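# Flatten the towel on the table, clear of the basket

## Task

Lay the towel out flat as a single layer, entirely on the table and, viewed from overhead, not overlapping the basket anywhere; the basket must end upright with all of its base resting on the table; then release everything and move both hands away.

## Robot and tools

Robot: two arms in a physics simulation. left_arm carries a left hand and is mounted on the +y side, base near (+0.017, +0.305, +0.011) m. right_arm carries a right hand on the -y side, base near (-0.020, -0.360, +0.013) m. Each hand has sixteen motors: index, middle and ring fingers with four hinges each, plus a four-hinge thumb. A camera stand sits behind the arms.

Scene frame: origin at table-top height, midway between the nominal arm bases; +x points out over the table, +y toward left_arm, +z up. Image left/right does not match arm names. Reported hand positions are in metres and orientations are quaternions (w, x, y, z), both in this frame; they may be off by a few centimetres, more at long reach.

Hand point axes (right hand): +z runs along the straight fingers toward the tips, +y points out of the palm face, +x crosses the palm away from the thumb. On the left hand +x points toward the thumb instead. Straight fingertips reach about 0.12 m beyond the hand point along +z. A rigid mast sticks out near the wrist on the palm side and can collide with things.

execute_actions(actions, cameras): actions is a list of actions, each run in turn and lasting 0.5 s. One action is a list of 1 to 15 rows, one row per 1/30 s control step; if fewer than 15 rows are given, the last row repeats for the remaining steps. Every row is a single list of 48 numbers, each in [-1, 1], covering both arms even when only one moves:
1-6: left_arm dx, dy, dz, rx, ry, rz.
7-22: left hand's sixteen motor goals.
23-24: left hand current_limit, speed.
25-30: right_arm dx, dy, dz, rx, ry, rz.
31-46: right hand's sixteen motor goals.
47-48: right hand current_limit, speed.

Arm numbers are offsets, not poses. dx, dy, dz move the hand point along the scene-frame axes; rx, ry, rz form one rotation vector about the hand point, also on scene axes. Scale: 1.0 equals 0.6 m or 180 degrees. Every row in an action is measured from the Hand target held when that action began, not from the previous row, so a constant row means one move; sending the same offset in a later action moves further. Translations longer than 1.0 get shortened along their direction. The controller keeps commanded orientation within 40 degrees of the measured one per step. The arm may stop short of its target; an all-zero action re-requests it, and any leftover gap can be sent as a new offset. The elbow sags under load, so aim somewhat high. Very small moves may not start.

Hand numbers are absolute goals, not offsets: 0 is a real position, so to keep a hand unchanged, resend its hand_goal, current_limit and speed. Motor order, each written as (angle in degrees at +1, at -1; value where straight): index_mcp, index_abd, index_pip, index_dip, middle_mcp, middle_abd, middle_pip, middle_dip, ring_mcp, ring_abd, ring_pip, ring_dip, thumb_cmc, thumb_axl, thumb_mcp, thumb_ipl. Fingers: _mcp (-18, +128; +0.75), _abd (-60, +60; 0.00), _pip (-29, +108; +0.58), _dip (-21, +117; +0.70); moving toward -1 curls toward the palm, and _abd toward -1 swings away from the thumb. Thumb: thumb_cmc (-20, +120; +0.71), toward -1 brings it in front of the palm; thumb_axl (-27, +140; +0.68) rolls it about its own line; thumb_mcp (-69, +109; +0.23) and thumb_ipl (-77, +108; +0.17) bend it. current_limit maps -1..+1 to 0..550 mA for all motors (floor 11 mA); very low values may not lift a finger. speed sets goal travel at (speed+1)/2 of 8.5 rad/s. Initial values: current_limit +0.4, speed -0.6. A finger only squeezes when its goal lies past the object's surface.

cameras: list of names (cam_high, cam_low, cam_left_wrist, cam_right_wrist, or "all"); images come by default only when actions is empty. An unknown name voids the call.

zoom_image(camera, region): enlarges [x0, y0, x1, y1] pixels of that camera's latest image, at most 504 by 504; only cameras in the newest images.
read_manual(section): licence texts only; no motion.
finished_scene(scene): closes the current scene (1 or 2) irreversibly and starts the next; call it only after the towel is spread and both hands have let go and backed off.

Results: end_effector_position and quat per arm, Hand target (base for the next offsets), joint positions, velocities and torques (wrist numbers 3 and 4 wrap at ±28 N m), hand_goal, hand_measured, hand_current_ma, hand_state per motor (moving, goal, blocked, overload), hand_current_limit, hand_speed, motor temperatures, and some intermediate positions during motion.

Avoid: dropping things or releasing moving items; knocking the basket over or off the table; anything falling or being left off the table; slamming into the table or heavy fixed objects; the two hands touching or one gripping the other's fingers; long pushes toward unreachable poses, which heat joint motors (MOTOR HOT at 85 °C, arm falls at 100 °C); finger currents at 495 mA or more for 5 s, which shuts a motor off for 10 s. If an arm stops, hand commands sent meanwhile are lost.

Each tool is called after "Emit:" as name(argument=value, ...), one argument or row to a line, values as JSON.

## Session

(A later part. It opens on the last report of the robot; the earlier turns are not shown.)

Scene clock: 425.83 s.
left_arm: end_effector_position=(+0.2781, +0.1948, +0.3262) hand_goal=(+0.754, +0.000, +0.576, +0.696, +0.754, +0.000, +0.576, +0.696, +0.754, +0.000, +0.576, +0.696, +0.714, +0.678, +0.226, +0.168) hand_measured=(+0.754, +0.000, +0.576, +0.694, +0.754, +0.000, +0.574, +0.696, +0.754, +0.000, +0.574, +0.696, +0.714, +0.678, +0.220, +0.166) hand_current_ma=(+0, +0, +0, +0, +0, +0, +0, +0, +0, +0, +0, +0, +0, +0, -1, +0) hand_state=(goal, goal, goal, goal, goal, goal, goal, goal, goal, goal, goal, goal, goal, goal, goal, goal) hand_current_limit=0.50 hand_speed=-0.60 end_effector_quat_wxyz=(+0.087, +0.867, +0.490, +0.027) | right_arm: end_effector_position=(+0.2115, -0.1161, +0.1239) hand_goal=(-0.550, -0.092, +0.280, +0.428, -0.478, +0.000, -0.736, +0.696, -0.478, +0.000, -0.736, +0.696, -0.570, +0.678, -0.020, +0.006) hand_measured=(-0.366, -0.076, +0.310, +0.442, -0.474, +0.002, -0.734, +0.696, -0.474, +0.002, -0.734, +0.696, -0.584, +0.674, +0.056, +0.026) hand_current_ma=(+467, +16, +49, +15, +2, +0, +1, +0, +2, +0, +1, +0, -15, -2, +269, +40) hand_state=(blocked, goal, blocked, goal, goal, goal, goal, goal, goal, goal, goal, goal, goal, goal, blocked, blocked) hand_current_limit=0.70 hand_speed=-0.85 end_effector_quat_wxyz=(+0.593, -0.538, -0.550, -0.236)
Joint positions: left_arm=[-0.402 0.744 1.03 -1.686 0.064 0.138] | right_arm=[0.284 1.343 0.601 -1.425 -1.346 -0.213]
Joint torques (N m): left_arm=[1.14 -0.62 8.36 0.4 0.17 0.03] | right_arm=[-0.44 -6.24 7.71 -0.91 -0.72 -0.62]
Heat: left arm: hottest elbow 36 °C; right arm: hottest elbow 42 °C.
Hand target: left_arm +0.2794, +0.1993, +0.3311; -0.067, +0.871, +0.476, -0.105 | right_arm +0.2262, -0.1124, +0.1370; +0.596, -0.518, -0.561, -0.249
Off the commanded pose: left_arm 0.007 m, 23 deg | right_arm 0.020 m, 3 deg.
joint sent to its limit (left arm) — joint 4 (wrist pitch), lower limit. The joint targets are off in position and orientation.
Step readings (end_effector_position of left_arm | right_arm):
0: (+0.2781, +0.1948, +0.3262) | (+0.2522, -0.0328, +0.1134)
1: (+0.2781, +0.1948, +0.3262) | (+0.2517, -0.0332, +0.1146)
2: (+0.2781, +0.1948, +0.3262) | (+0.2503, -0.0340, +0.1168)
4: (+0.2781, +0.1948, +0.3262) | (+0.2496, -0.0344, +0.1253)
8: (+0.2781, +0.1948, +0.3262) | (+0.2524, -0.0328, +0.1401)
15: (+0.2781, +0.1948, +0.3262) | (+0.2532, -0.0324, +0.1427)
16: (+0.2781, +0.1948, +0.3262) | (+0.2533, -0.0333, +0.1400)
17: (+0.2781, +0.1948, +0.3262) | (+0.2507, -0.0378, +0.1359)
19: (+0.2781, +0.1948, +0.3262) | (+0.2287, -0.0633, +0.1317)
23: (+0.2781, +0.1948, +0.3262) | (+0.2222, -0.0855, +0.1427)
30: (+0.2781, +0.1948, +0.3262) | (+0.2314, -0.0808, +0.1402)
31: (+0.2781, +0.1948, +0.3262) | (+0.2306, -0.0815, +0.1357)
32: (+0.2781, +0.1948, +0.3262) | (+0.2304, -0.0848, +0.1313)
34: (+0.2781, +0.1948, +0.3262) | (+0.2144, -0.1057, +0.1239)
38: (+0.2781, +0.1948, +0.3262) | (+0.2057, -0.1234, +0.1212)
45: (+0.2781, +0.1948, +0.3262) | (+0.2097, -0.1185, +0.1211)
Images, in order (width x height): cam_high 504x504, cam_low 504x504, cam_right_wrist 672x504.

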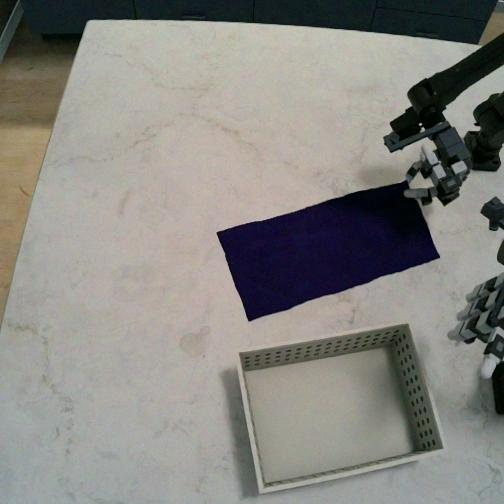

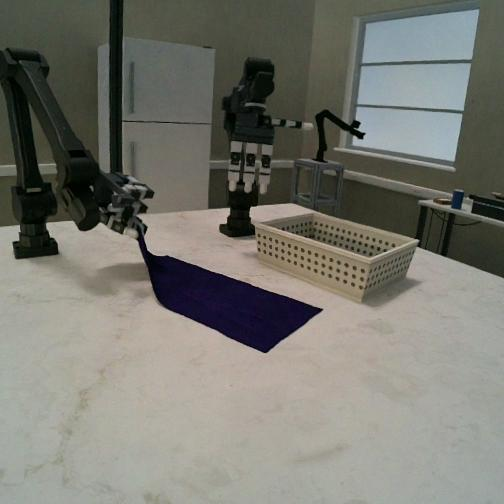

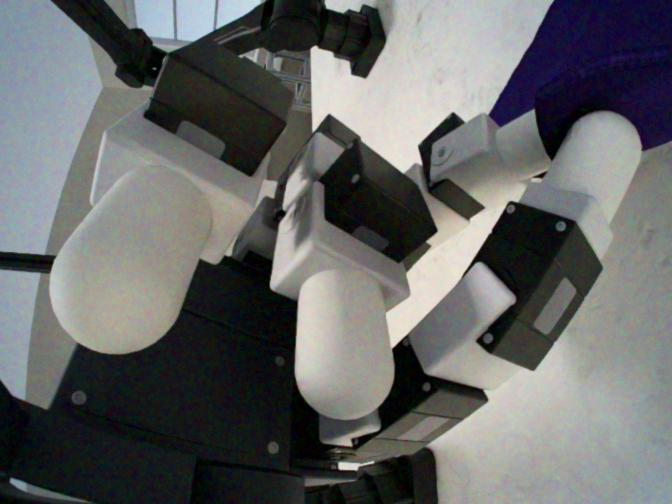

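Emit:
execute_actions(
  actions=[
    [[0,0,0,0,0,0,0.754,0,0.576,0.696,0.754,0,0.576,0.696,0.754,0,0.576,0.696,0.714,0.678,0.226,0.168,0.5,-0.6,-0.029,-0.04,-0.05,0.0524,-0.1264,-0.004,-0.55,-0.093,0.28,0.4276,-0.479,0,-0.737,0.696,-0.479,0,-0.737,0.696,-0.571,0.678,-0.02,0.0054,0.7,-0.85]],
    [[0,0,0,0,0,0,0.754,0,0.576,0.696,0.754,0,0.576,0.696,0.754,0,0.576,0.696,0.714,0.678,0.226,0.168,0.5,-0.6,-0.01,-0.028,-0.045,0.0411,-0.1304,-0.004,-0.55,-0.093,0.28,0.4276,-0.479,0,-0.737,0.696,-0.479,0,-0.737,0.696,-0.571,0.678,-0.02,0.0054,0.7,-0.85]],
  ],
  cameras=["cam_low", "cam_right_wrist", "cam_high"],
)

Emit:
zoom_image(
  camera="cam_low",
  region=[80, 180, 280, 340],
)

Emit:
zoom_image(
  camera="cam_high",
  region=[300, 100, 480, 280],
)

Emit:
zoom_image(
  camera="cam_right_wrist",
  region=[400, 0, 672, 260],
)

Scene clock: 439.33 s.
left_arm: end_effector_position=(+0.2781, +0.1948, +0.3262) hand_goal=(+0.754, +0.000, +0.576, +0.696, +0.754, +0.000, +0.576, +0.696, +0.754, +0.000, +0.576, +0.696, +0.714, +0.678, +0.226, +0.168) hand_measured=(+0.754, +0.000, +0.576, +0.694, +0.754, +0.000, +0.574, +0.696, +0.754, +0.000, +0.574, +0.696, +0.714, +0.678, +0.220, +0.166) hand_current_ma=(+0, +0, +0, +0, +0, +0, +0, +0, +0, +0, +0, +0, +0, +0, -1, +0) hand_state=(goal, goal, goal, goal, goal, goal, goal, goal, goal, goal, goal, goal, goal, goal, goal, goal) hand_current_limit=0.50 hand_speed=-0.60 end_effector_quat_wxyz=(+0.087, +0.867, +0.490, +0.027) | right_arm: end_effector_position=(+0.1971, -0.1530, +0.0772) hand_goal=(-0.550, -0.092, +0.280, +0.428, -0.478, +0.000, -0.736, +0.696, -0.478, +0.000, -0.736, +0.696, -0.570, +0.678, -0.020, +0.006) hand_measured=(-0.366, -0.072, +0.312, +0.442, -0.476, +0.002, -0.734, +0.696, -0.474, +0.002, -0.734, +0.696, -0.580, +0.674, +0.056, +0.026) hand_current_ma=(+468, +22, +49, +15, +2, +0, +0, +0, +2, +0, +1, +0, -10, -2, +269, +40) hand_state=(blocked, blocked, blocked, goal, goal, goal, goal, goal, goal, goal, goal, goal, goal, goal, blocked, blocked) hand_current_limit=0.70 hand_speed=-0.85 end_effector_quat_wxyz=(-0.389, +0.312, +0.700, +0.511)
Joint positions: left_arm=[-0.402 0.744 1.03 -1.686 0.064 0.138] | right_arm=[0.098 1.647 0.339 -0.884 -1.354 -1.132]
Joint torques (N m): left_arm=[1.2 -0.62 8.35 0.42 0.16 0.03] | right_arm=[-0.62 -5.89 2.62 -0.88 -0.5 -0.65]
Heat: left arm: hottest elbow 36 °C; right arm: hottest elbow 43 °C.
Hand target: left_arm +0.2794, +0.1993, +0.3311; -0.067, +0.871, +0.476, -0.105 | right_arm +0.2028, -0.1532, +0.0800; -0.394, +0.293, +0.704, +0.513
Off the commanded pose: left_arm 0.007 m, 23 deg | right_arm 0.006 m, 2 deg.
joint sent to its limit (left arm) — joint 4 (wrist pitch), lower limit. The joint targets are off in position and orientation.
Step readings (end_effector_position of left_arm | right_arm):
0: (+0.2781, +0.1948, +0.3262) | (+0.2115, -0.1161, +0.1239)
1: (+0.2781, +0.1948, +0.3262) | (+0.2113, -0.1160, +0.1221)
2: (+0.2781, +0.1948, +0.3262) | (+0.2143, -0.1174, +0.1201)
4: (+0.2781, +0.1948, +0.3262) | (+0.2050, -0.1322, +0.1062)
8: (+0.2781, +0.1948, +0.3262) | (+0.1895, -0.1431, +0.0904)
15: (+0.2781, +0.1948, +0.3262) | (+0.1947, -0.1387, +0.0931)
16: (+0.2781, +0.1948, +0.3262) | (+0.1949, -0.1381, +0.0920)
17: (+0.2781, +0.1948, +0.3262) | (+0.1984, -0.1406, +0.0886)
19: (+0.2781, +0.1948, +0.3262) | (+0.1989, -0.1510, +0.0799)
23: (+0.2781, +0.1948, +0.3262) | (+0.1943, -0.1563, +0.0670)
30: (+0.2781, +0.1948, +0.3262) | (+0.1961, -0.1542, +0.0726)
Images, in order (width x height): cam_high 504x504, cam_low 504x504, cam_right_wrist 672x504.

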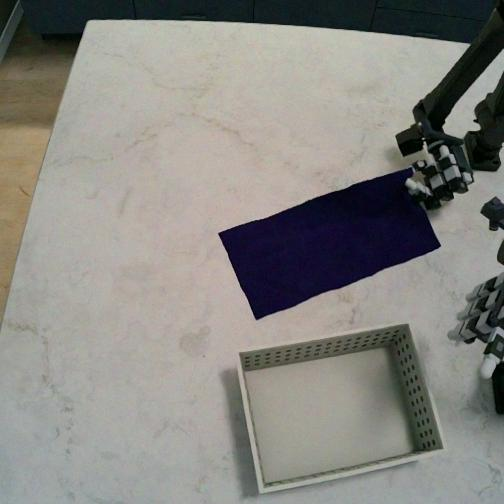

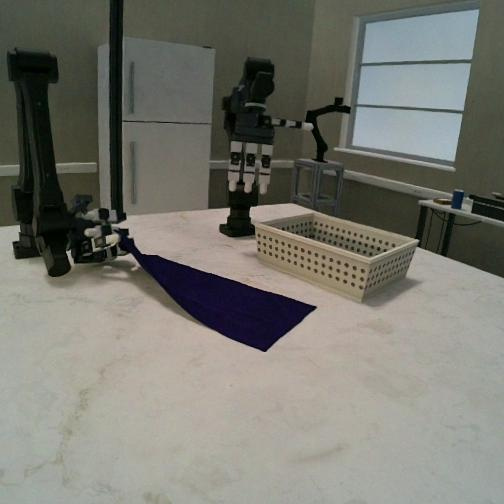

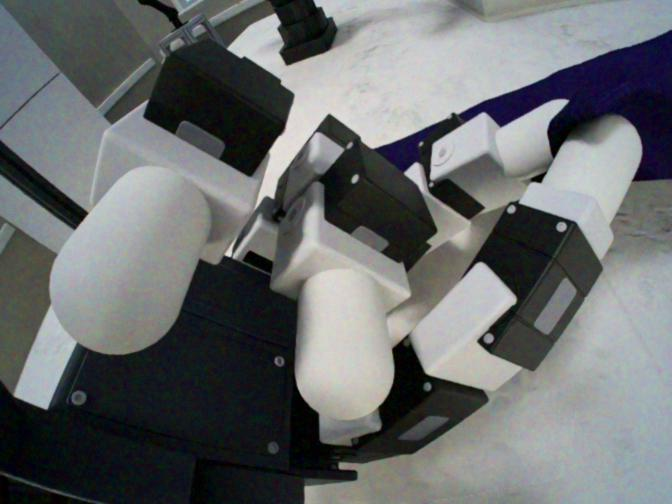

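Scaled by 2.520 from the camera's 504x504 image, which has a finer 720x720 frame.

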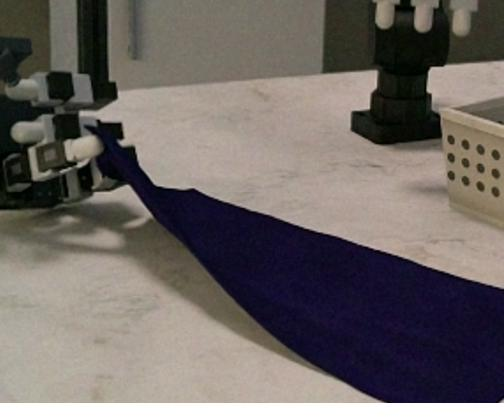

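Scaled by 2.800 from the camera's 504x504 image, which has a finer 720x720 frame.

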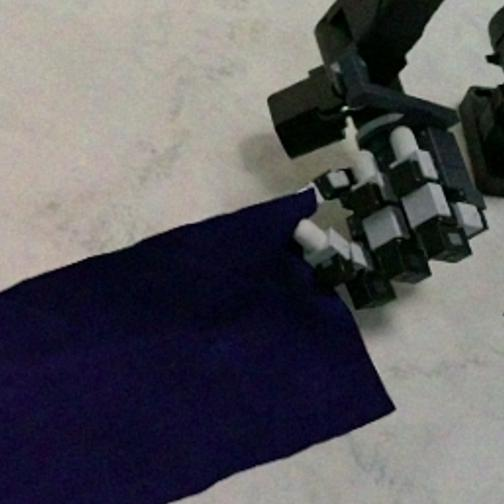

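Scaled by 1.853 from the camera's 672x504 image, which has a finer 960x720 frame.

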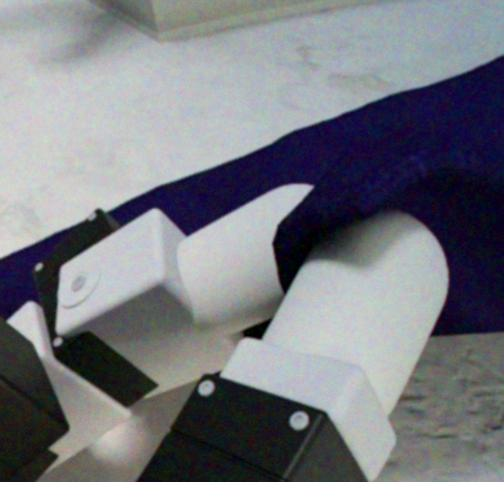

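Emit:
execute_actions(
  actions=[
    [[0,0,0,0,0,0,0.754,0,0.576,0.696,0.754,0,0.576,0.696,0.754,0,0.576,0.696,0.714,0.678,0.226,0.168,0.5,-0.6,-0.01,-0.03,-0.05,0,0,0,-0.55,-0.093,0.28,0.4276,-0.479,0,-0.737,0.696,-0.479,0,-0.737,0.696,-0.571,0.678,-0.02,0.0054,0.7,-0.85]],
  ],
  cameras=["cam_low", "cam_high", "cam_right_wrist"],
)

Emit:
zoom_image(
  camera="cam_low",
  region=[80, 180, 280, 340],
)

Emit:
zoom_image(
  camera="cam_high",
  region=[340, 120, 460, 240],
)

Scene clock: 451.00 s.
left_arm: end_effector_position=(+0.2781, +0.1948, +0.3262) hand_goal=(+0.754, +0.000, +0.576, +0.696, +0.754, +0.000, +0.576, +0.696, +0.754, +0.000, +0.576, +0.696, +0.714, +0.678, +0.226, +0.168) hand_measured=(+0.754, +0.000, +0.576, +0.694, +0.754, +0.000, +0.574, +0.696, +0.754, +0.000, +0.574, +0.696, +0.714, +0.678, +0.220, +0.166) hand_current_ma=(+0, +0, +0, +0, +0, +0, +0, +0, +0, +0, +0, +0, +0, +0, -1, +0) hand_state=(goal, goal, goal, goal, goal, goal, goal, goal, goal, goal, goal, goal, goal, goal, goal, goal) hand_current_limit=0.50 hand_speed=-0.60 end_effector_quat_wxyz=(+0.087, +0.867, +0.490, +0.027) | right_arm: end_effector_position=(+0.2031, -0.1634, +0.0829) hand_goal=(-0.550, -0.092, +0.280, +0.428, -0.478, +0.000, -0.736, +0.696, -0.478, +0.000, -0.736, +0.696, -0.570, +0.678, -0.020, +0.006) hand_measured=(-0.366, -0.070, +0.312, +0.442, -0.476, +0.002, -0.736, +0.696, -0.476, +0.002, -0.736, +0.696, -0.580, +0.674, +0.056, +0.026) hand_current_ma=(+467, +24, +49, +15, +0, +0, +0, +0, +0, +0, +0, +0, -9, -2, +269, +41) hand_state=(blocked, blocked, blocked, goal, goal, goal, goal, goal, goal, goal, goal, goal, goal, goal, blocked, blocked) hand_current_limit=0.70 hand_speed=-0.85 end_effector_quat_wxyz=(-0.358, +0.267, +0.725, +0.524)
Joint positions: left_arm=[-0.402 0.744 1.03 -1.686 0.064 0.138] | right_arm=[0.028 1.723 0.399 -1.062 -1.283 -1.454]
Joint torques (N m): left_arm=[1.26 -0.62 8.36 0.4 0.16 0.03] | right_arm=[-1.73 4.19 0.65 0.05 -0.14 -0.56]
Heat: left arm: hottest elbow 36 °C; right arm: hottest elbow 42 °C.
Hand target: left_arm +0.2794, +0.1993, +0.3311; -0.067, +0.871, +0.476, -0.105 | right_arm +0.1968, -0.1712, +0.0500; -0.394, +0.293, +0.704, +0.513
Off the commanded pose: left_arm 0.007 m, 23 deg | right_arm 0.034 m, 6 deg.
joint sent to its limit (left arm) — joint 4 (wrist pitch), lower limit. The joint targets are off in position and orientation.
Step readings (end_effector_position of left_arm | right_arm):
0: (+0.2781, +0.1948, +0.3262) | (+0.1971, -0.1530, +0.0772)
1: (+0.2781, +0.1948, +0.3262) | (+0.1955, -0.1527, +0.0757)
2: (+0.2781, +0.1948, +0.3262) | (+0.1968, -0.1550, +0.0759)
4: (+0.2781, +0.1948, +0.3262) | (+0.2010, -0.1611, +0.0768)
8: (+0.2781, +0.1948, +0.3262) | (+0.2050, -0.1644, +0.0794)
15: (+0.2781, +0.1948, +0.3262) | (+0.2035, -0.1633, +0.0811)
Images, in order (width x height): cam_high 504x504, cam_low 504x504, cam_right_wrist 672x504.

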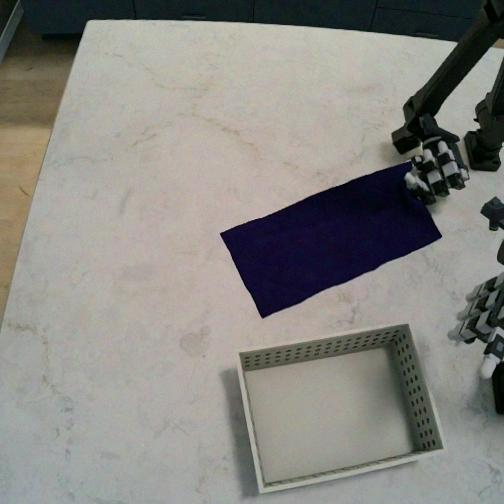

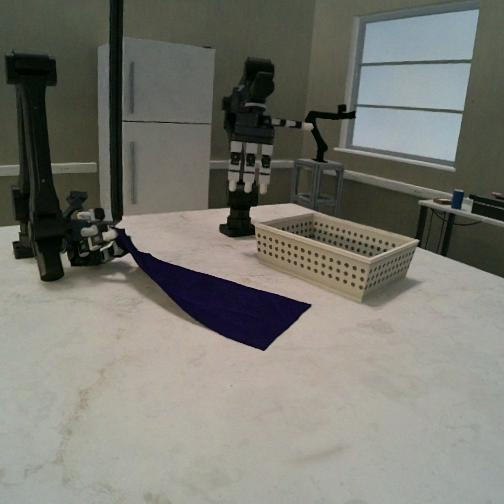

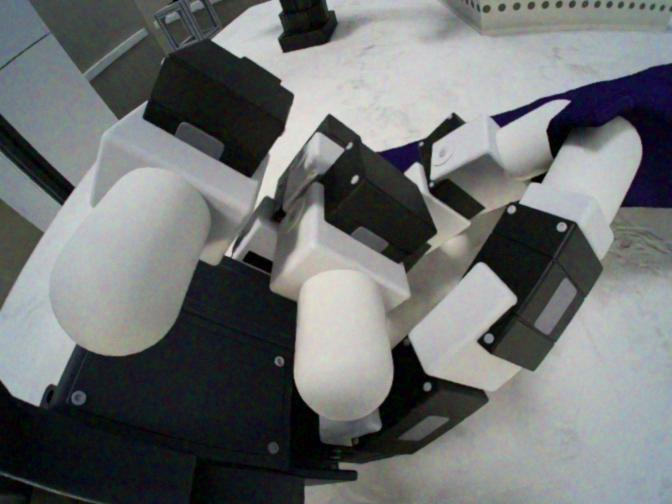

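Scaled by 2.520 from the camera's 504x504 image, which has a finer 720x720 frame.

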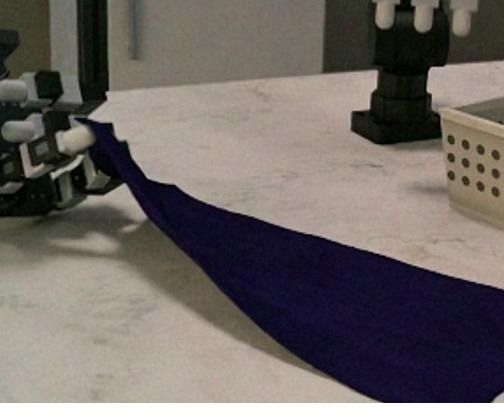

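Scaled by 4.200 from the camera's 504x504 image, which has a finer 720x720 frame.

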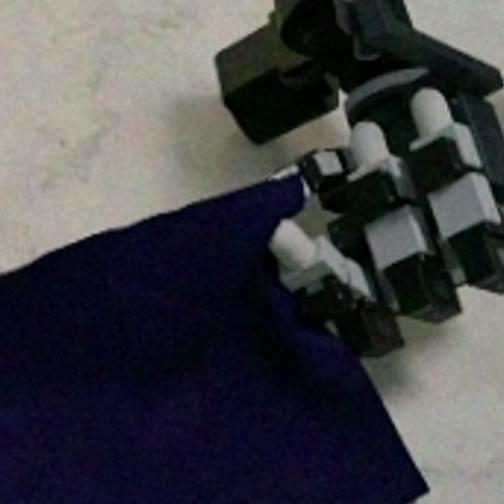

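Emit:
execute_actions(
  actions=[
    [[0,0,0,0,0,0,0.754,0,0.576,0.696,0.754,0,0.576,0.696,0.754,0,0.576,0.696,0.714,0.678,0.226,0.168,0.5,-0.6,0,0,0.055,0,0,0,-0.55,-0.093,0.28,0.4276,-0.479,0,-0.737,0.696,-0.479,0,-0.737,0.696,-0.571,0.678,-0.02,0.0054,0.7,-0.85]],
    [[0,0,0,0,0,0,0.754,0,0.576,0.696,0.754,0,0.576,0.696,0.754,0,0.576,0.696,0.714,0.678,0.226,0.168,0.5,-0.6,0,0,0,0,0,0,-0.3,-0.093,0.2,0.4276,-0.479,0,-0.737,0.696,-0.479,0,-0.737,0.696,-0.571,0.678,0.1,0.0054,0.7,-0.7]],
    [[0,0,0,0,0,0,0.754,0,0.576,0.696,0.754,0,0.576,0.696,0.754,0,0.576,0.696,0.714,0.678,0.226,0.168,0.5,-0.6,0,0,0,0,0,0,-0.1,-0.093,0.05,0.4276,-0.479,0,-0.737,0.696,-0.479,0,-0.737,0.696,-0.571,0.678,0.22,0.0054,0.7,-0.7]],
  ],
  cameras=["cam_low", "cam_high", "cam_right_wrist"],
)

Emit:
zoom_image(
  camera="cam_low",
  region=[80, 180, 280, 340],
)

Emit:
zoom_image(
  camera="cam_high",
  region=[340, 120, 460, 240],
)

Scene clock: 461.13 s.
left_arm: end_effector_position=(+0.2781, +0.1948, +0.3262) hand_goal=(+0.754, +0.000, +0.576, +0.696, +0.754, +0.000, +0.576, +0.696, +0.754, +0.000, +0.576, +0.696, +0.714, +0.678, +0.226, +0.168) hand_measured=(+0.754, +0.000, +0.576, +0.694, +0.754, +0.000, +0.574, +0.696, +0.754, +0.000, +0.574, +0.696, +0.714, +0.678, +0.220, +0.166) hand_current_ma=(+0, +0, +0, +0, +0, +0, +0, +0, +0, +0, +0, +0, +0, +0, -1, +0) hand_state=(goal, goal, goal, goal, goal, goal, goal, goal, goal, goal, goal, goal, goal, goal, goal, goal) hand_current_limit=0.50 hand_speed=-0.60 end_effector_quat_wxyz=(+0.087, +0.867, +0.490, +0.027) | right_arm: end_effector_position=(+0.1982, -0.1678, +0.0872) hand_goal=(-0.100, -0.092, +0.050, +0.428, -0.478, +0.000, -0.736, +0.696, -0.478, +0.000, -0.736, +0.696, -0.570, +0.678, +0.220, +0.006) hand_measured=(-0.098, -0.080, +0.054, +0.430, -0.476, +0.002, -0.736, +0.696, -0.476, +0.002, -0.736, +0.696, -0.564, +0.676, +0.216, +0.008) hand_current_ma=(+1, +9, +2, +1, +0, +0, +0, +0, +0, +0, +0, +0, +5, -1, -3, +1) hand_state=(goal, goal, goal, goal, goal, goal, goal, goal, goal, goal, goal, goal, goal, goal, goal, goal) hand_current_limit=0.70 hand_speed=-0.70 end_effector_quat_wxyz=(-0.385, +0.283, +0.713, +0.514)
Joint positions: left_arm=[-0.402 0.744 1.03 -1.686 0.064 0.138] | right_arm=[0.003 1.732 0.406 -1.198 -1.262 -1.526]
Joint torques (N m): left_arm=[1.2 -0.62 8.35 0.42 0.16 0.03] | right_arm=[-0.67 -4.25 0.8 -1.59 -0.32 -0.55]
Heat: left arm: hottest elbow 36 °C; right arm: hottest elbow 41 °C.
Hand target: left_arm +0.2794, +0.1993, +0.3311; -0.067, +0.871, +0.476, -0.105 | right_arm +0.1968, -0.1712, +0.0830; -0.394, +0.293, +0.704, +0.513
Off the commanded pose: left_arm 0.007 m, 23 deg | right_arm 0.006 m, 2 deg.
joint sent to its limit (left arm) — joint 4 (wrist pitch), lower limit. The joint targets are off in position and orientation.
Step readings (end_effector_position of left_arm | right_arm):
0: (+0.2781, +0.1948, +0.3262) | (+0.2031, -0.1634, +0.0829)
1: (+0.2781, +0.1948, +0.3262) | (+0.2031, -0.1633, +0.0833)
2: (+0.2781, +0.1948, +0.3262) | (+0.2036, -0.1635, +0.0842)
4: (+0.2781, +0.1948, +0.3262) | (+0.2019, -0.1662, +0.0843)
8: (+0.2781, +0.1948, +0.3262) | (+0.1987, -0.1681, +0.0848)
15: (+0.2781, +0.1948, +0.3262) | (+0.1986, -0.1679, +0.0861)
16: (+0.2781, +0.1948, +0.3262) | (+0.1985, -0.1679, +0.0862)
17: (+0.2781, +0.1948, +0.3262) | (+0.1985, -0.1679, +0.0863)
19: (+0.2781, +0.1948, +0.3262) | (+0.1984, -0.1679, +0.0864)
23: (+0.2781, +0.1948, +0.3262) | (+0.1983, -0.1678, +0.0868)
30: (+0.2781, +0.1948, +0.3262) | (+0.1982, -0.1678, +0.0872)
31: (+0.2781, +0.1948, +0.3262) | (+0.1982, -0.1678, +0.0872)
32: (+0.2781, +0.1948, +0.3262) | (+0.1982, -0.1678, +0.0872)
34: (+0.2781, +0.1948, +0.3262) | (+0.1982, -0.1678, +0.0872)
38: (+0.2781, +0.1948, +0.3262) | (+0.1982, -0.1678, +0.0872)
45: (+0.2781, +0.1948, +0.3262) | (+0.1982, -0.1678, +0.0872)
Images, in order (width x height): cam_high 504x504, cam_low 504x504, cam_right_wrist 672x504.

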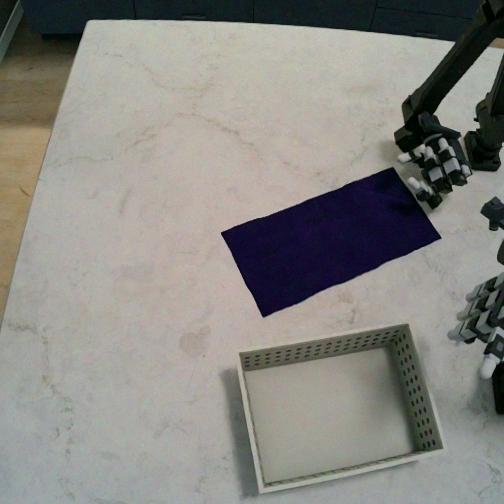

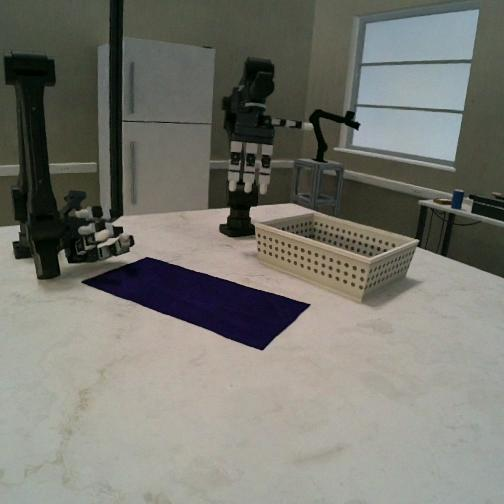

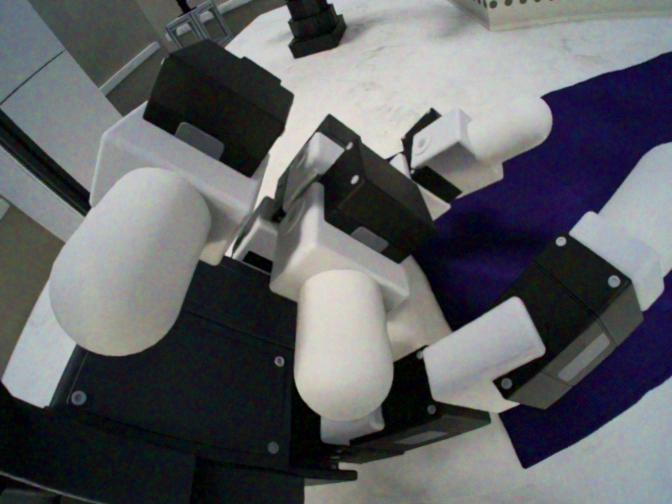

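Scaled by 2.520 from the camera's 504x504 image, which has a finer 720x720 frame.

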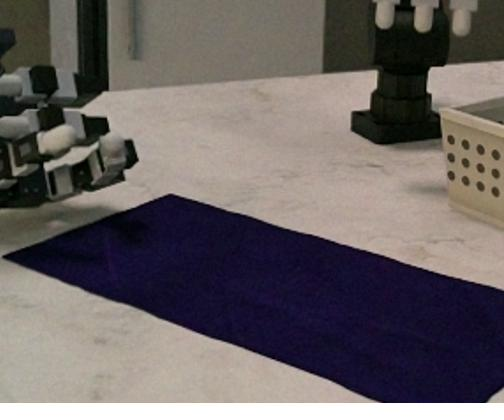

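Scaled by 4.200 from the camera's 504x504 image, which has a finer 720x720 frame.

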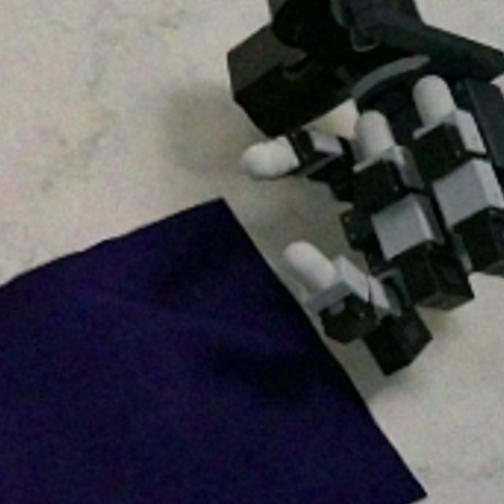

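Emit:
execute_actions(
  actions=[
    [[0,0,0,0,0,0,0.754,0,0.576,0.696,0.754,0,0.576,0.696,0.754,0,0.576,0.696,0.714,0.678,0.226,0.168,0.5,-0.6,-0.09,-0.02,0.03,0,0,0,-0.1,-0.093,0.05,0.4276,-0.479,0,-0.737,0.696,-0.479,0,-0.737,0.696,-0.571,0.678,0.22,0.0054,0.7,-0.7]],
    [[0,0,0,0,0,0,0.754,0,0.576,0.696,0.754,0,0.576,0.696,0.754,0,0.576,0.696,0.714,0.678,0.226,0.168,0.5,-0.6,-0.06,-0.02,0.08,0,0,0,-0.1,-0.093,0.05,0.4276,-0.479,0,-0.737,0.696,-0.479,0,-0.737,0.696,-0.571,0.678,0.22,0.0054,0.7,-0.7]],
    [[0,0,0,0,0,0,0.754,0,0.576,0.696,0.754,0,0.576,0.696,0.754,0,0.576,0.696,0.714,0.678,0.226,0.168,0.5,-0.6,-0.05,-0.03,0.1,0,0,0,-0.1,-0.093,0.05,0.4276,-0.479,0,-0.737,0.696,-0.479,0,-0.737,0.696,-0.571,0.678,0.22,0.0054,0.7,-0.7]],
  ],
  cameras=["all"],
)

Scene clock: 480.97 s.
left_arm: end_effector_position=(+0.2781, +0.1948, +0.3262) hand_goal=(+0.754, +0.000, +0.576, +0.696, +0.754, +0.000, +0.576, +0.696, +0.754, +0.000, +0.576, +0.696, +0.714, +0.678, +0.226, +0.168) hand_measured=(+0.754, +0.000, +0.576, +0.694, +0.754, +0.000, +0.574, +0.696, +0.754, +0.000, +0.574, +0.696, +0.714, +0.678, +0.220, +0.166) hand_current_ma=(+0, +0, +0, +0, +0, +0, +0, +0, +0, +0, +0, +0, +0, +0, -1, +0) hand_state=(goal, goal, goal, goal, goal, goal, goal, goal, goal, goal, goal, goal, goal, goal, goal, goal) hand_current_limit=0.50 hand_speed=-0.60 end_effector_quat_wxyz=(+0.087, +0.867, +0.490, +0.027) | right_arm: end_effector_position=(+0.1502, -0.1752, +0.0916) hand_goal=(-0.100, -0.092, +0.050, +0.428, -0.478, +0.000, -0.736, +0.696, -0.478, +0.000, -0.736, +0.696, -0.570, +0.678, +0.220, +0.006) hand_measured=(-0.096, -0.082, +0.052, +0.430, -0.476, +0.002, -0.736, +0.696, -0.476, +0.002, -0.736, +0.696, -0.562, +0.676, +0.216, +0.008) hand_current_ma=(+2, +7, +1, +1, +0, +0, +0, +0, +0, +0, +0, +0, +7, -1, -2, +1) hand_state=(goal, goal, goal, goal, goal, goal, goal, goal, goal, goal, goal, goal, goal, goal, goal, goal) hand_current_limit=0.70 hand_speed=-0.70 end_effector_quat_wxyz=(-0.400, +0.299, +0.705, +0.503)
Joint positions: left_arm=[-0.402 0.744 1.03 -1.686 0.064 0.138] | right_arm=[-0.048 1.67 0.287 -1.235 -1.214 -1.572]
Joint torques (N m): left_arm=[1.2 -0.62 8.35 0.42 0.16 0.03] | right_arm=[0.5 -5.19 0.94 -0.8 -0.54 -0.33]
Heat: left arm: hottest elbow 36 °C; right arm: hottest elbow 40 °C.
Hand target: left_arm +0.2794, +0.1993, +0.3311; -0.067, +0.871, +0.476, -0.105 | right_arm +0.1540, -0.1752, +0.0930; -0.395, +0.297, +0.706, +0.507 (last step not sent: back at the drive's target)
Off the commanded pose: left_arm 0.007 m, 23 deg | right_arm 0.069 m, 1 deg.
joint sent to its limit (left arm) — joint 4 (wrist pitch), lower limit. The joint targets are off in position and orientation.
Step readings (end_effector_position of left_arm | right_arm):
0: (+0.2781, +0.1948, +0.3262) | (+0.1982, -0.1678, +0.0872)
1: (+0.2781, +0.1948, +0.3262) | (+0.1953, -0.1680, +0.0876)
2: (+0.2781, +0.1948, +0.3262) | (+0.1897, -0.1692, +0.0886)
4: (+0.2781, +0.1948, +0.3262) | (+0.1649, -0.1731, +0.0902)
6: (+0.2781, +0.1948, +0.3262) | (+0.1426, -0.1756, +0.0910) HELD (not all sent) right_arm
8: (+0.2781, +0.1948, +0.3262) | (+0.1375, -0.1749, +0.0907) HELD (not all sent) right_arm
15: (+0.2781, +0.1948, +0.3262) | (+0.1502, -0.1752, +0.0916) HELD (not all sent) right_arm
16: (+0.2781, +0.1948, +0.3262) | (+0.1502, -0.1752, +0.0916) HELD (not all sent) right_arm
17: (+0.2781, +0.1948, +0.3262) | (+0.1502, -0.1752, +0.0916) HELD (not all sent) right_arm
19: (+0.2781, +0.1948, +0.3262) | (+0.1502, -0.1752, +0.0916) HELD (not all sent) right_arm
23: (+0.2781, +0.1948, +0.3262) | (+0.1502, -0.1752, +0.0916) HELD (not all sent) right_arm
30: (+0.2781, +0.1948, +0.3262) | (+0.1502, -0.1752, +0.0916) HELD (not all sent) right_arm
31: (+0.2781, +0.1948, +0.3262) | (+0.1502, -0.1752, +0.0916) HELD (not all sent) right_arm
32: (+0.2781, +0.1948, +0.3262) | (+0.1502, -0.1752, +0.0916) HELD (not all sent) right_arm
34: (+0.2781, +0.1948, +0.3262) | (+0.1502, -0.1752, +0.0916) HELD (not all sent) right_arm
38: (+0.2781, +0.1948, +0.3262) | (+0.1502, -0.1752, +0.0916) HELD (not all sent) right_arm
45: (+0.2781, +0.1948, +0.3262) | (+0.1502, -0.1752, +0.0916) HELD (not all sent) right_arm
HELD (not all sent) right_arm: steps 6 to 45.
pose unreachable (right arm): on one or more control steps of this call, first in action 0 (counted from 0), this arm could not follow its commanded pose, so it was not sent that pose on those steps. It may still have moved: this result reports where it is.
cause: moving toward the commanded pose would bring two parts of the arm too close to each other (joints 3 (elbow) to 6 (wrist roll) lie between them).

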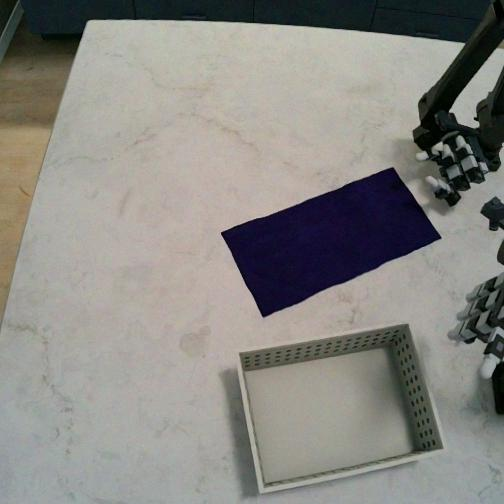

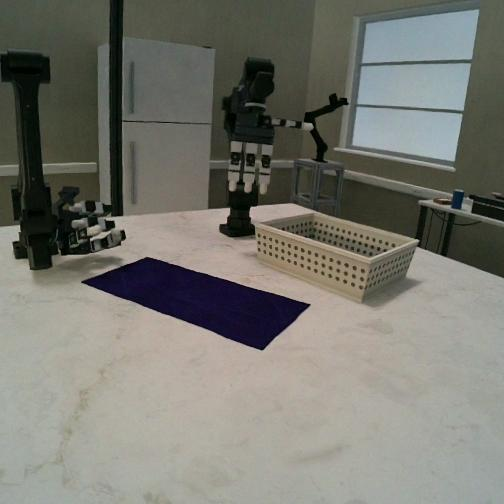

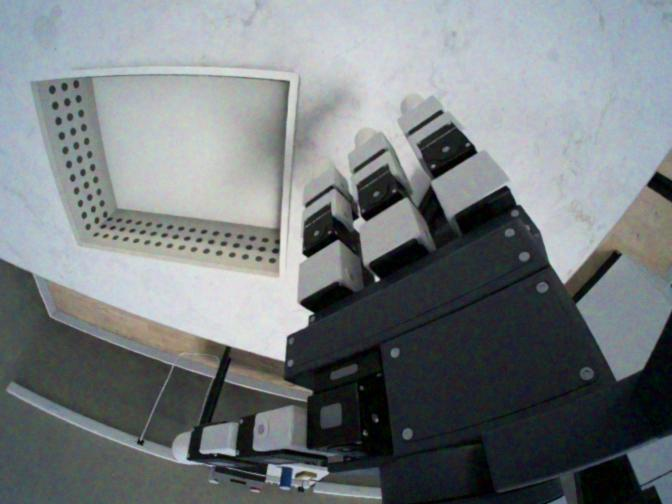

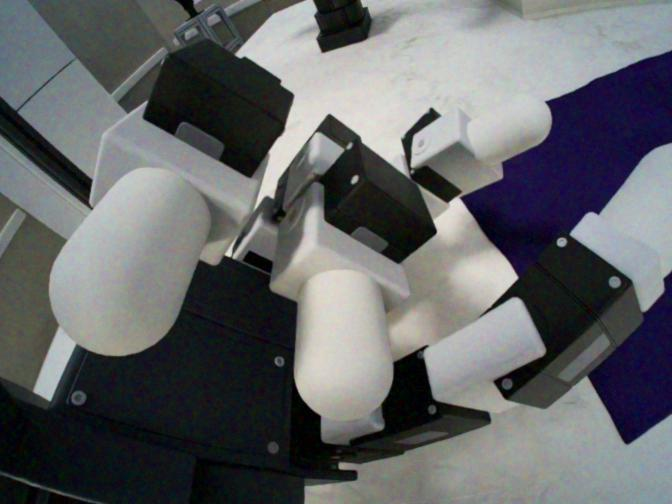

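Emit:
zoom_image(
  camera="cam_high",
  region=[210, 155, 460, 330],
)

Emit:
zoom_image(
  camera="cam_low",
  region=[70, 240, 330, 360],
)

Scaled by 2.016 from the camera's 504x504 image, which has a finer 720x720 frame.

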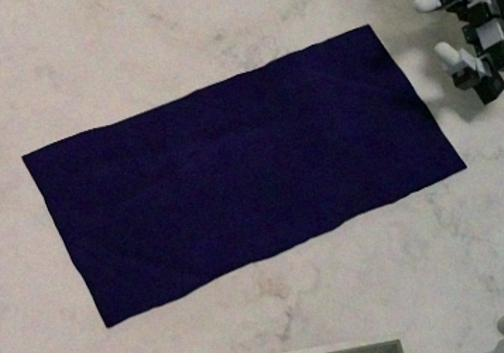

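Scaled by 1.938 from the camera's 504x504 image, which has a finer 720x720 frame.

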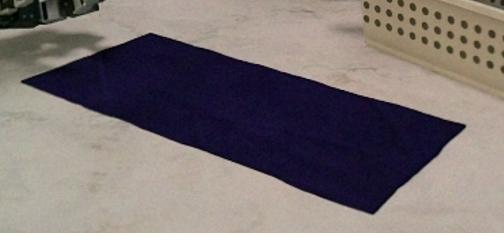

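Emit:
execute_actions(
  actions=[
    [[0,0,0,0,0,0,0.754,0,0.576,0.696,0.754,0,0.576,0.696,0.754,0,0.576,0.696,0.714,0.678,0.226,0.168,0.5,-0.6,0,-0.02,0.1,0,0,0,-0.1,-0.093,0.05,0.4276,-0.479,0,-0.737,0.696,-0.479,0,-0.737,0.696,-0.571,0.678,0.22,0.0054,0.7,-0.7]],
    [[0,0,0,0,0,0,0.754,0,0.576,0.696,0.754,0,0.576,0.696,0.754,0,0.576,0.696,0.714,0.678,0.226,0.168,0.5,-0.6,0,-0.04,0.1,0,0,0,-0.1,-0.093,0.05,0.4276,-0.479,0,-0.737,0.696,-0.479,0,-0.737,0.696,-0.571,0.678,0.22,0.0054,0.7,-0.7]],
  ],
  cameras=["cam_high", "cam_low"],
)

Scene clock: 491.00 s.
left_arm: end_effector_position=(+0.2781, +0.1948, +0.3262) hand_goal=(+0.754, +0.000, +0.576, +0.696, +0.754, +0.000, +0.576, +0.696, +0.754, +0.000, +0.576, +0.696, +0.714, +0.678, +0.226, +0.168) hand_measured=(+0.754, +0.000, +0.576, +0.694, +0.754, +0.000, +0.574, +0.696, +0.754, +0.000, +0.574, +0.696, +0.714, +0.678, +0.220, +0.166) hand_current_ma=(+0, +0, +0, +0, +0, +0, +0, +0, +0, +0, +0, +0, +0, +0, -1, +0) hand_state=(goal, goal, goal, goal, goal, goal, goal, goal, goal, goal, goal, goal, goal, goal, goal, goal) hand_current_limit=0.50 hand_speed=-0.60 end_effector_quat_wxyz=(+0.087, +0.867, +0.490, +0.027) | right_arm: end_effector_position=(+0.1539, -0.2080, +0.2098) hand_goal=(-0.100, -0.092, +0.050, +0.428, -0.478, +0.000, -0.736, +0.696, -0.478, +0.000, -0.736, +0.696, -0.570, +0.678, +0.220, +0.006) hand_measured=(-0.094, -0.084, +0.052, +0.430, -0.476, +0.002, -0.736, +0.696, -0.476, +0.002, -0.736, +0.696, -0.560, +0.676, +0.218, +0.008) hand_current_ma=(+6, +5, +1, +1, +0, +0, +0, +0, +0, +0, +0, +0, +10, -1, -2, +1) hand_state=(goal, goal, goal, goal, goal, goal, goal, goal, goal, goal, goal, goal, goal, goal, goal, goal) hand_current_limit=0.70 hand_speed=-0.70 end_effector_quat_wxyz=(-0.236, +0.355, +0.702, +0.570)
Joint positions: left_arm=[-0.402 0.744 1.03 -1.686 0.064 0.138] | right_arm=[-0.23 0.699 0.261 -1.675 -1.289 -1.271]
Joint torques (N m): left_arm=[1.14 -0.62 8.35 0.42 0.16 0.03] | right_arm=[-0.03 0.62 6.82 -0.84 -0.95 -0.1]
Heat: left arm: hottest elbow 36 °C; right arm: hottest elbow 40 °C.
Hand target: left_arm +0.2794, +0.1993, +0.3311; -0.067, +0.871, +0.476, -0.105 | right_arm +0.1540, -0.2112, +0.2130; -0.395, +0.297, +0.706, +0.507
Off the commanded pose: left_arm 0.007 m, 23 deg | right_arm 0.005 m, 21 deg.
joint sent to its limit (left arm) — joint 4 (wrist pitch), lower limit. The joint targets are off in position and orientation.
joint sent to its limit (right arm) — joint 4 (wrist pitch), lower limit. The joint targets are off in position and orientation.
Step readings (end_effector_position of left_arm | right_arm):
0: (+0.2781, +0.1948, +0.3262) | (+0.1502, -0.1752, +0.0916)
1: (+0.2781, +0.1948, +0.3262) | (+0.1500, -0.1754, +0.0942)
2: (+0.2781, +0.1948, +0.3262) | (+0.1495, -0.1761, +0.1021)
4: (+0.2781, +0.1948, +0.3262) | (+0.1487, -0.1779, +0.1217)
8: (+0.2781, +0.1948, +0.3262) | (+0.1457, -0.1819, +0.1442)
15: (+0.2781, +0.1948, +0.3262) | (+0.1440, -0.1839, +0.1463)
16: (+0.2781, +0.1948, +0.3262) | (+0.1469, -0.1848, +0.1494)
17: (+0.2781, +0.1948, +0.3262) | (+0.1507, -0.1865, +0.1579)
19: (+0.2781, +0.1948, +0.3262) | (+0.1557, -0.1915, +0.1802)
23: (+0.2781, +0.1948, +0.3262) | (+0.1539, -0.1996, +0.2151)
30: (+0.2781, +0.1948, +0.3262) | (+0.1505, -0.2060, +0.2154)
Images, in order (width x height): cam_high 504x504, cam_low 504x504.

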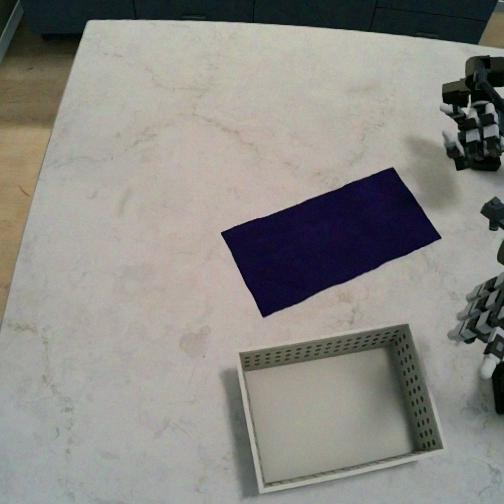

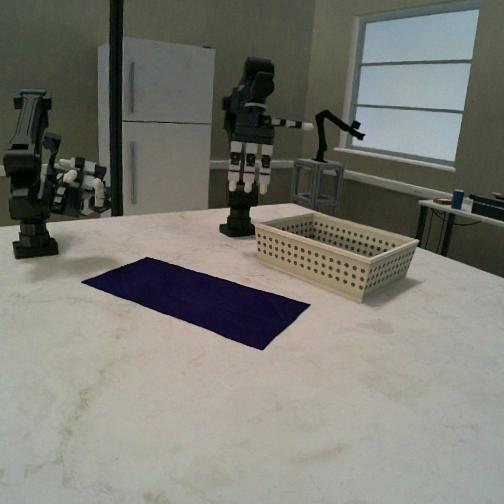

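Emit:
zoom_image(
  camera="cam_low",
  region=[200, 280, 320, 355],
)

Emit:
zoom_image(
  camera="cam_high",
  region=[340, 155, 450, 255],
)

Emit:
zoom_image(
  camera="cam_high",
  region=[210, 220, 320, 325],
)

Scaled by 4.200 from the camera's 504x504 image, which has a finer 720x720 frame.

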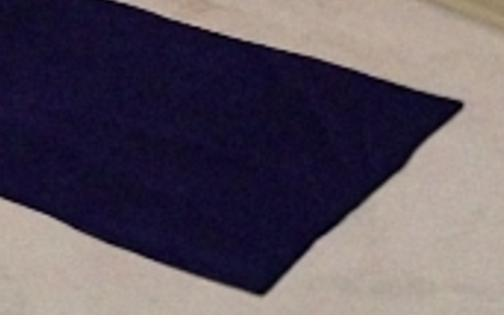

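Scaled by 4.582 from the camera's 504x504 image, which has a finer 720x720 frame.

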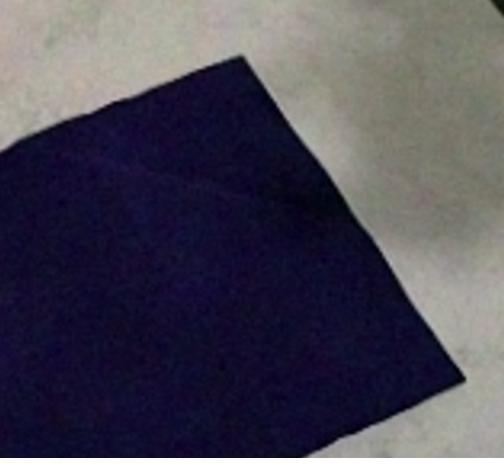

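Scaled by 4.582 from the camera's 504x504 image, which has a finer 720x720 frame.

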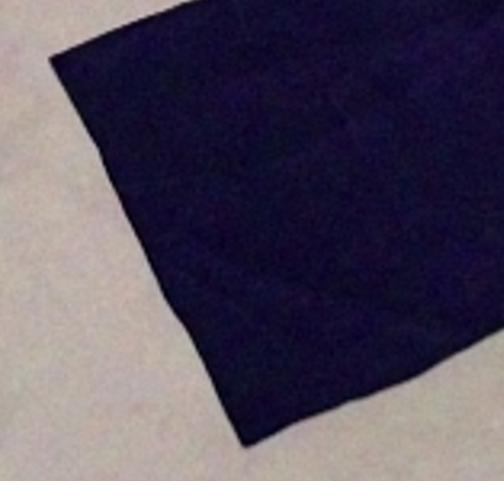

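Emit:
zoom_image(
  camera="cam_low",
  region=[75, 250, 195, 325],
)

Scaled by 4.200 from the camera's 504x504 image, which has a finer 720x720 frame.

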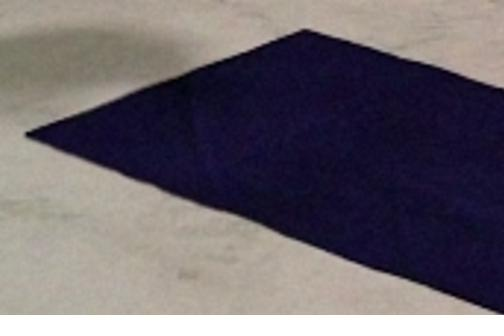

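Emit:
finished_scene(
  scene=2,
)

The scene is finished: the task was done.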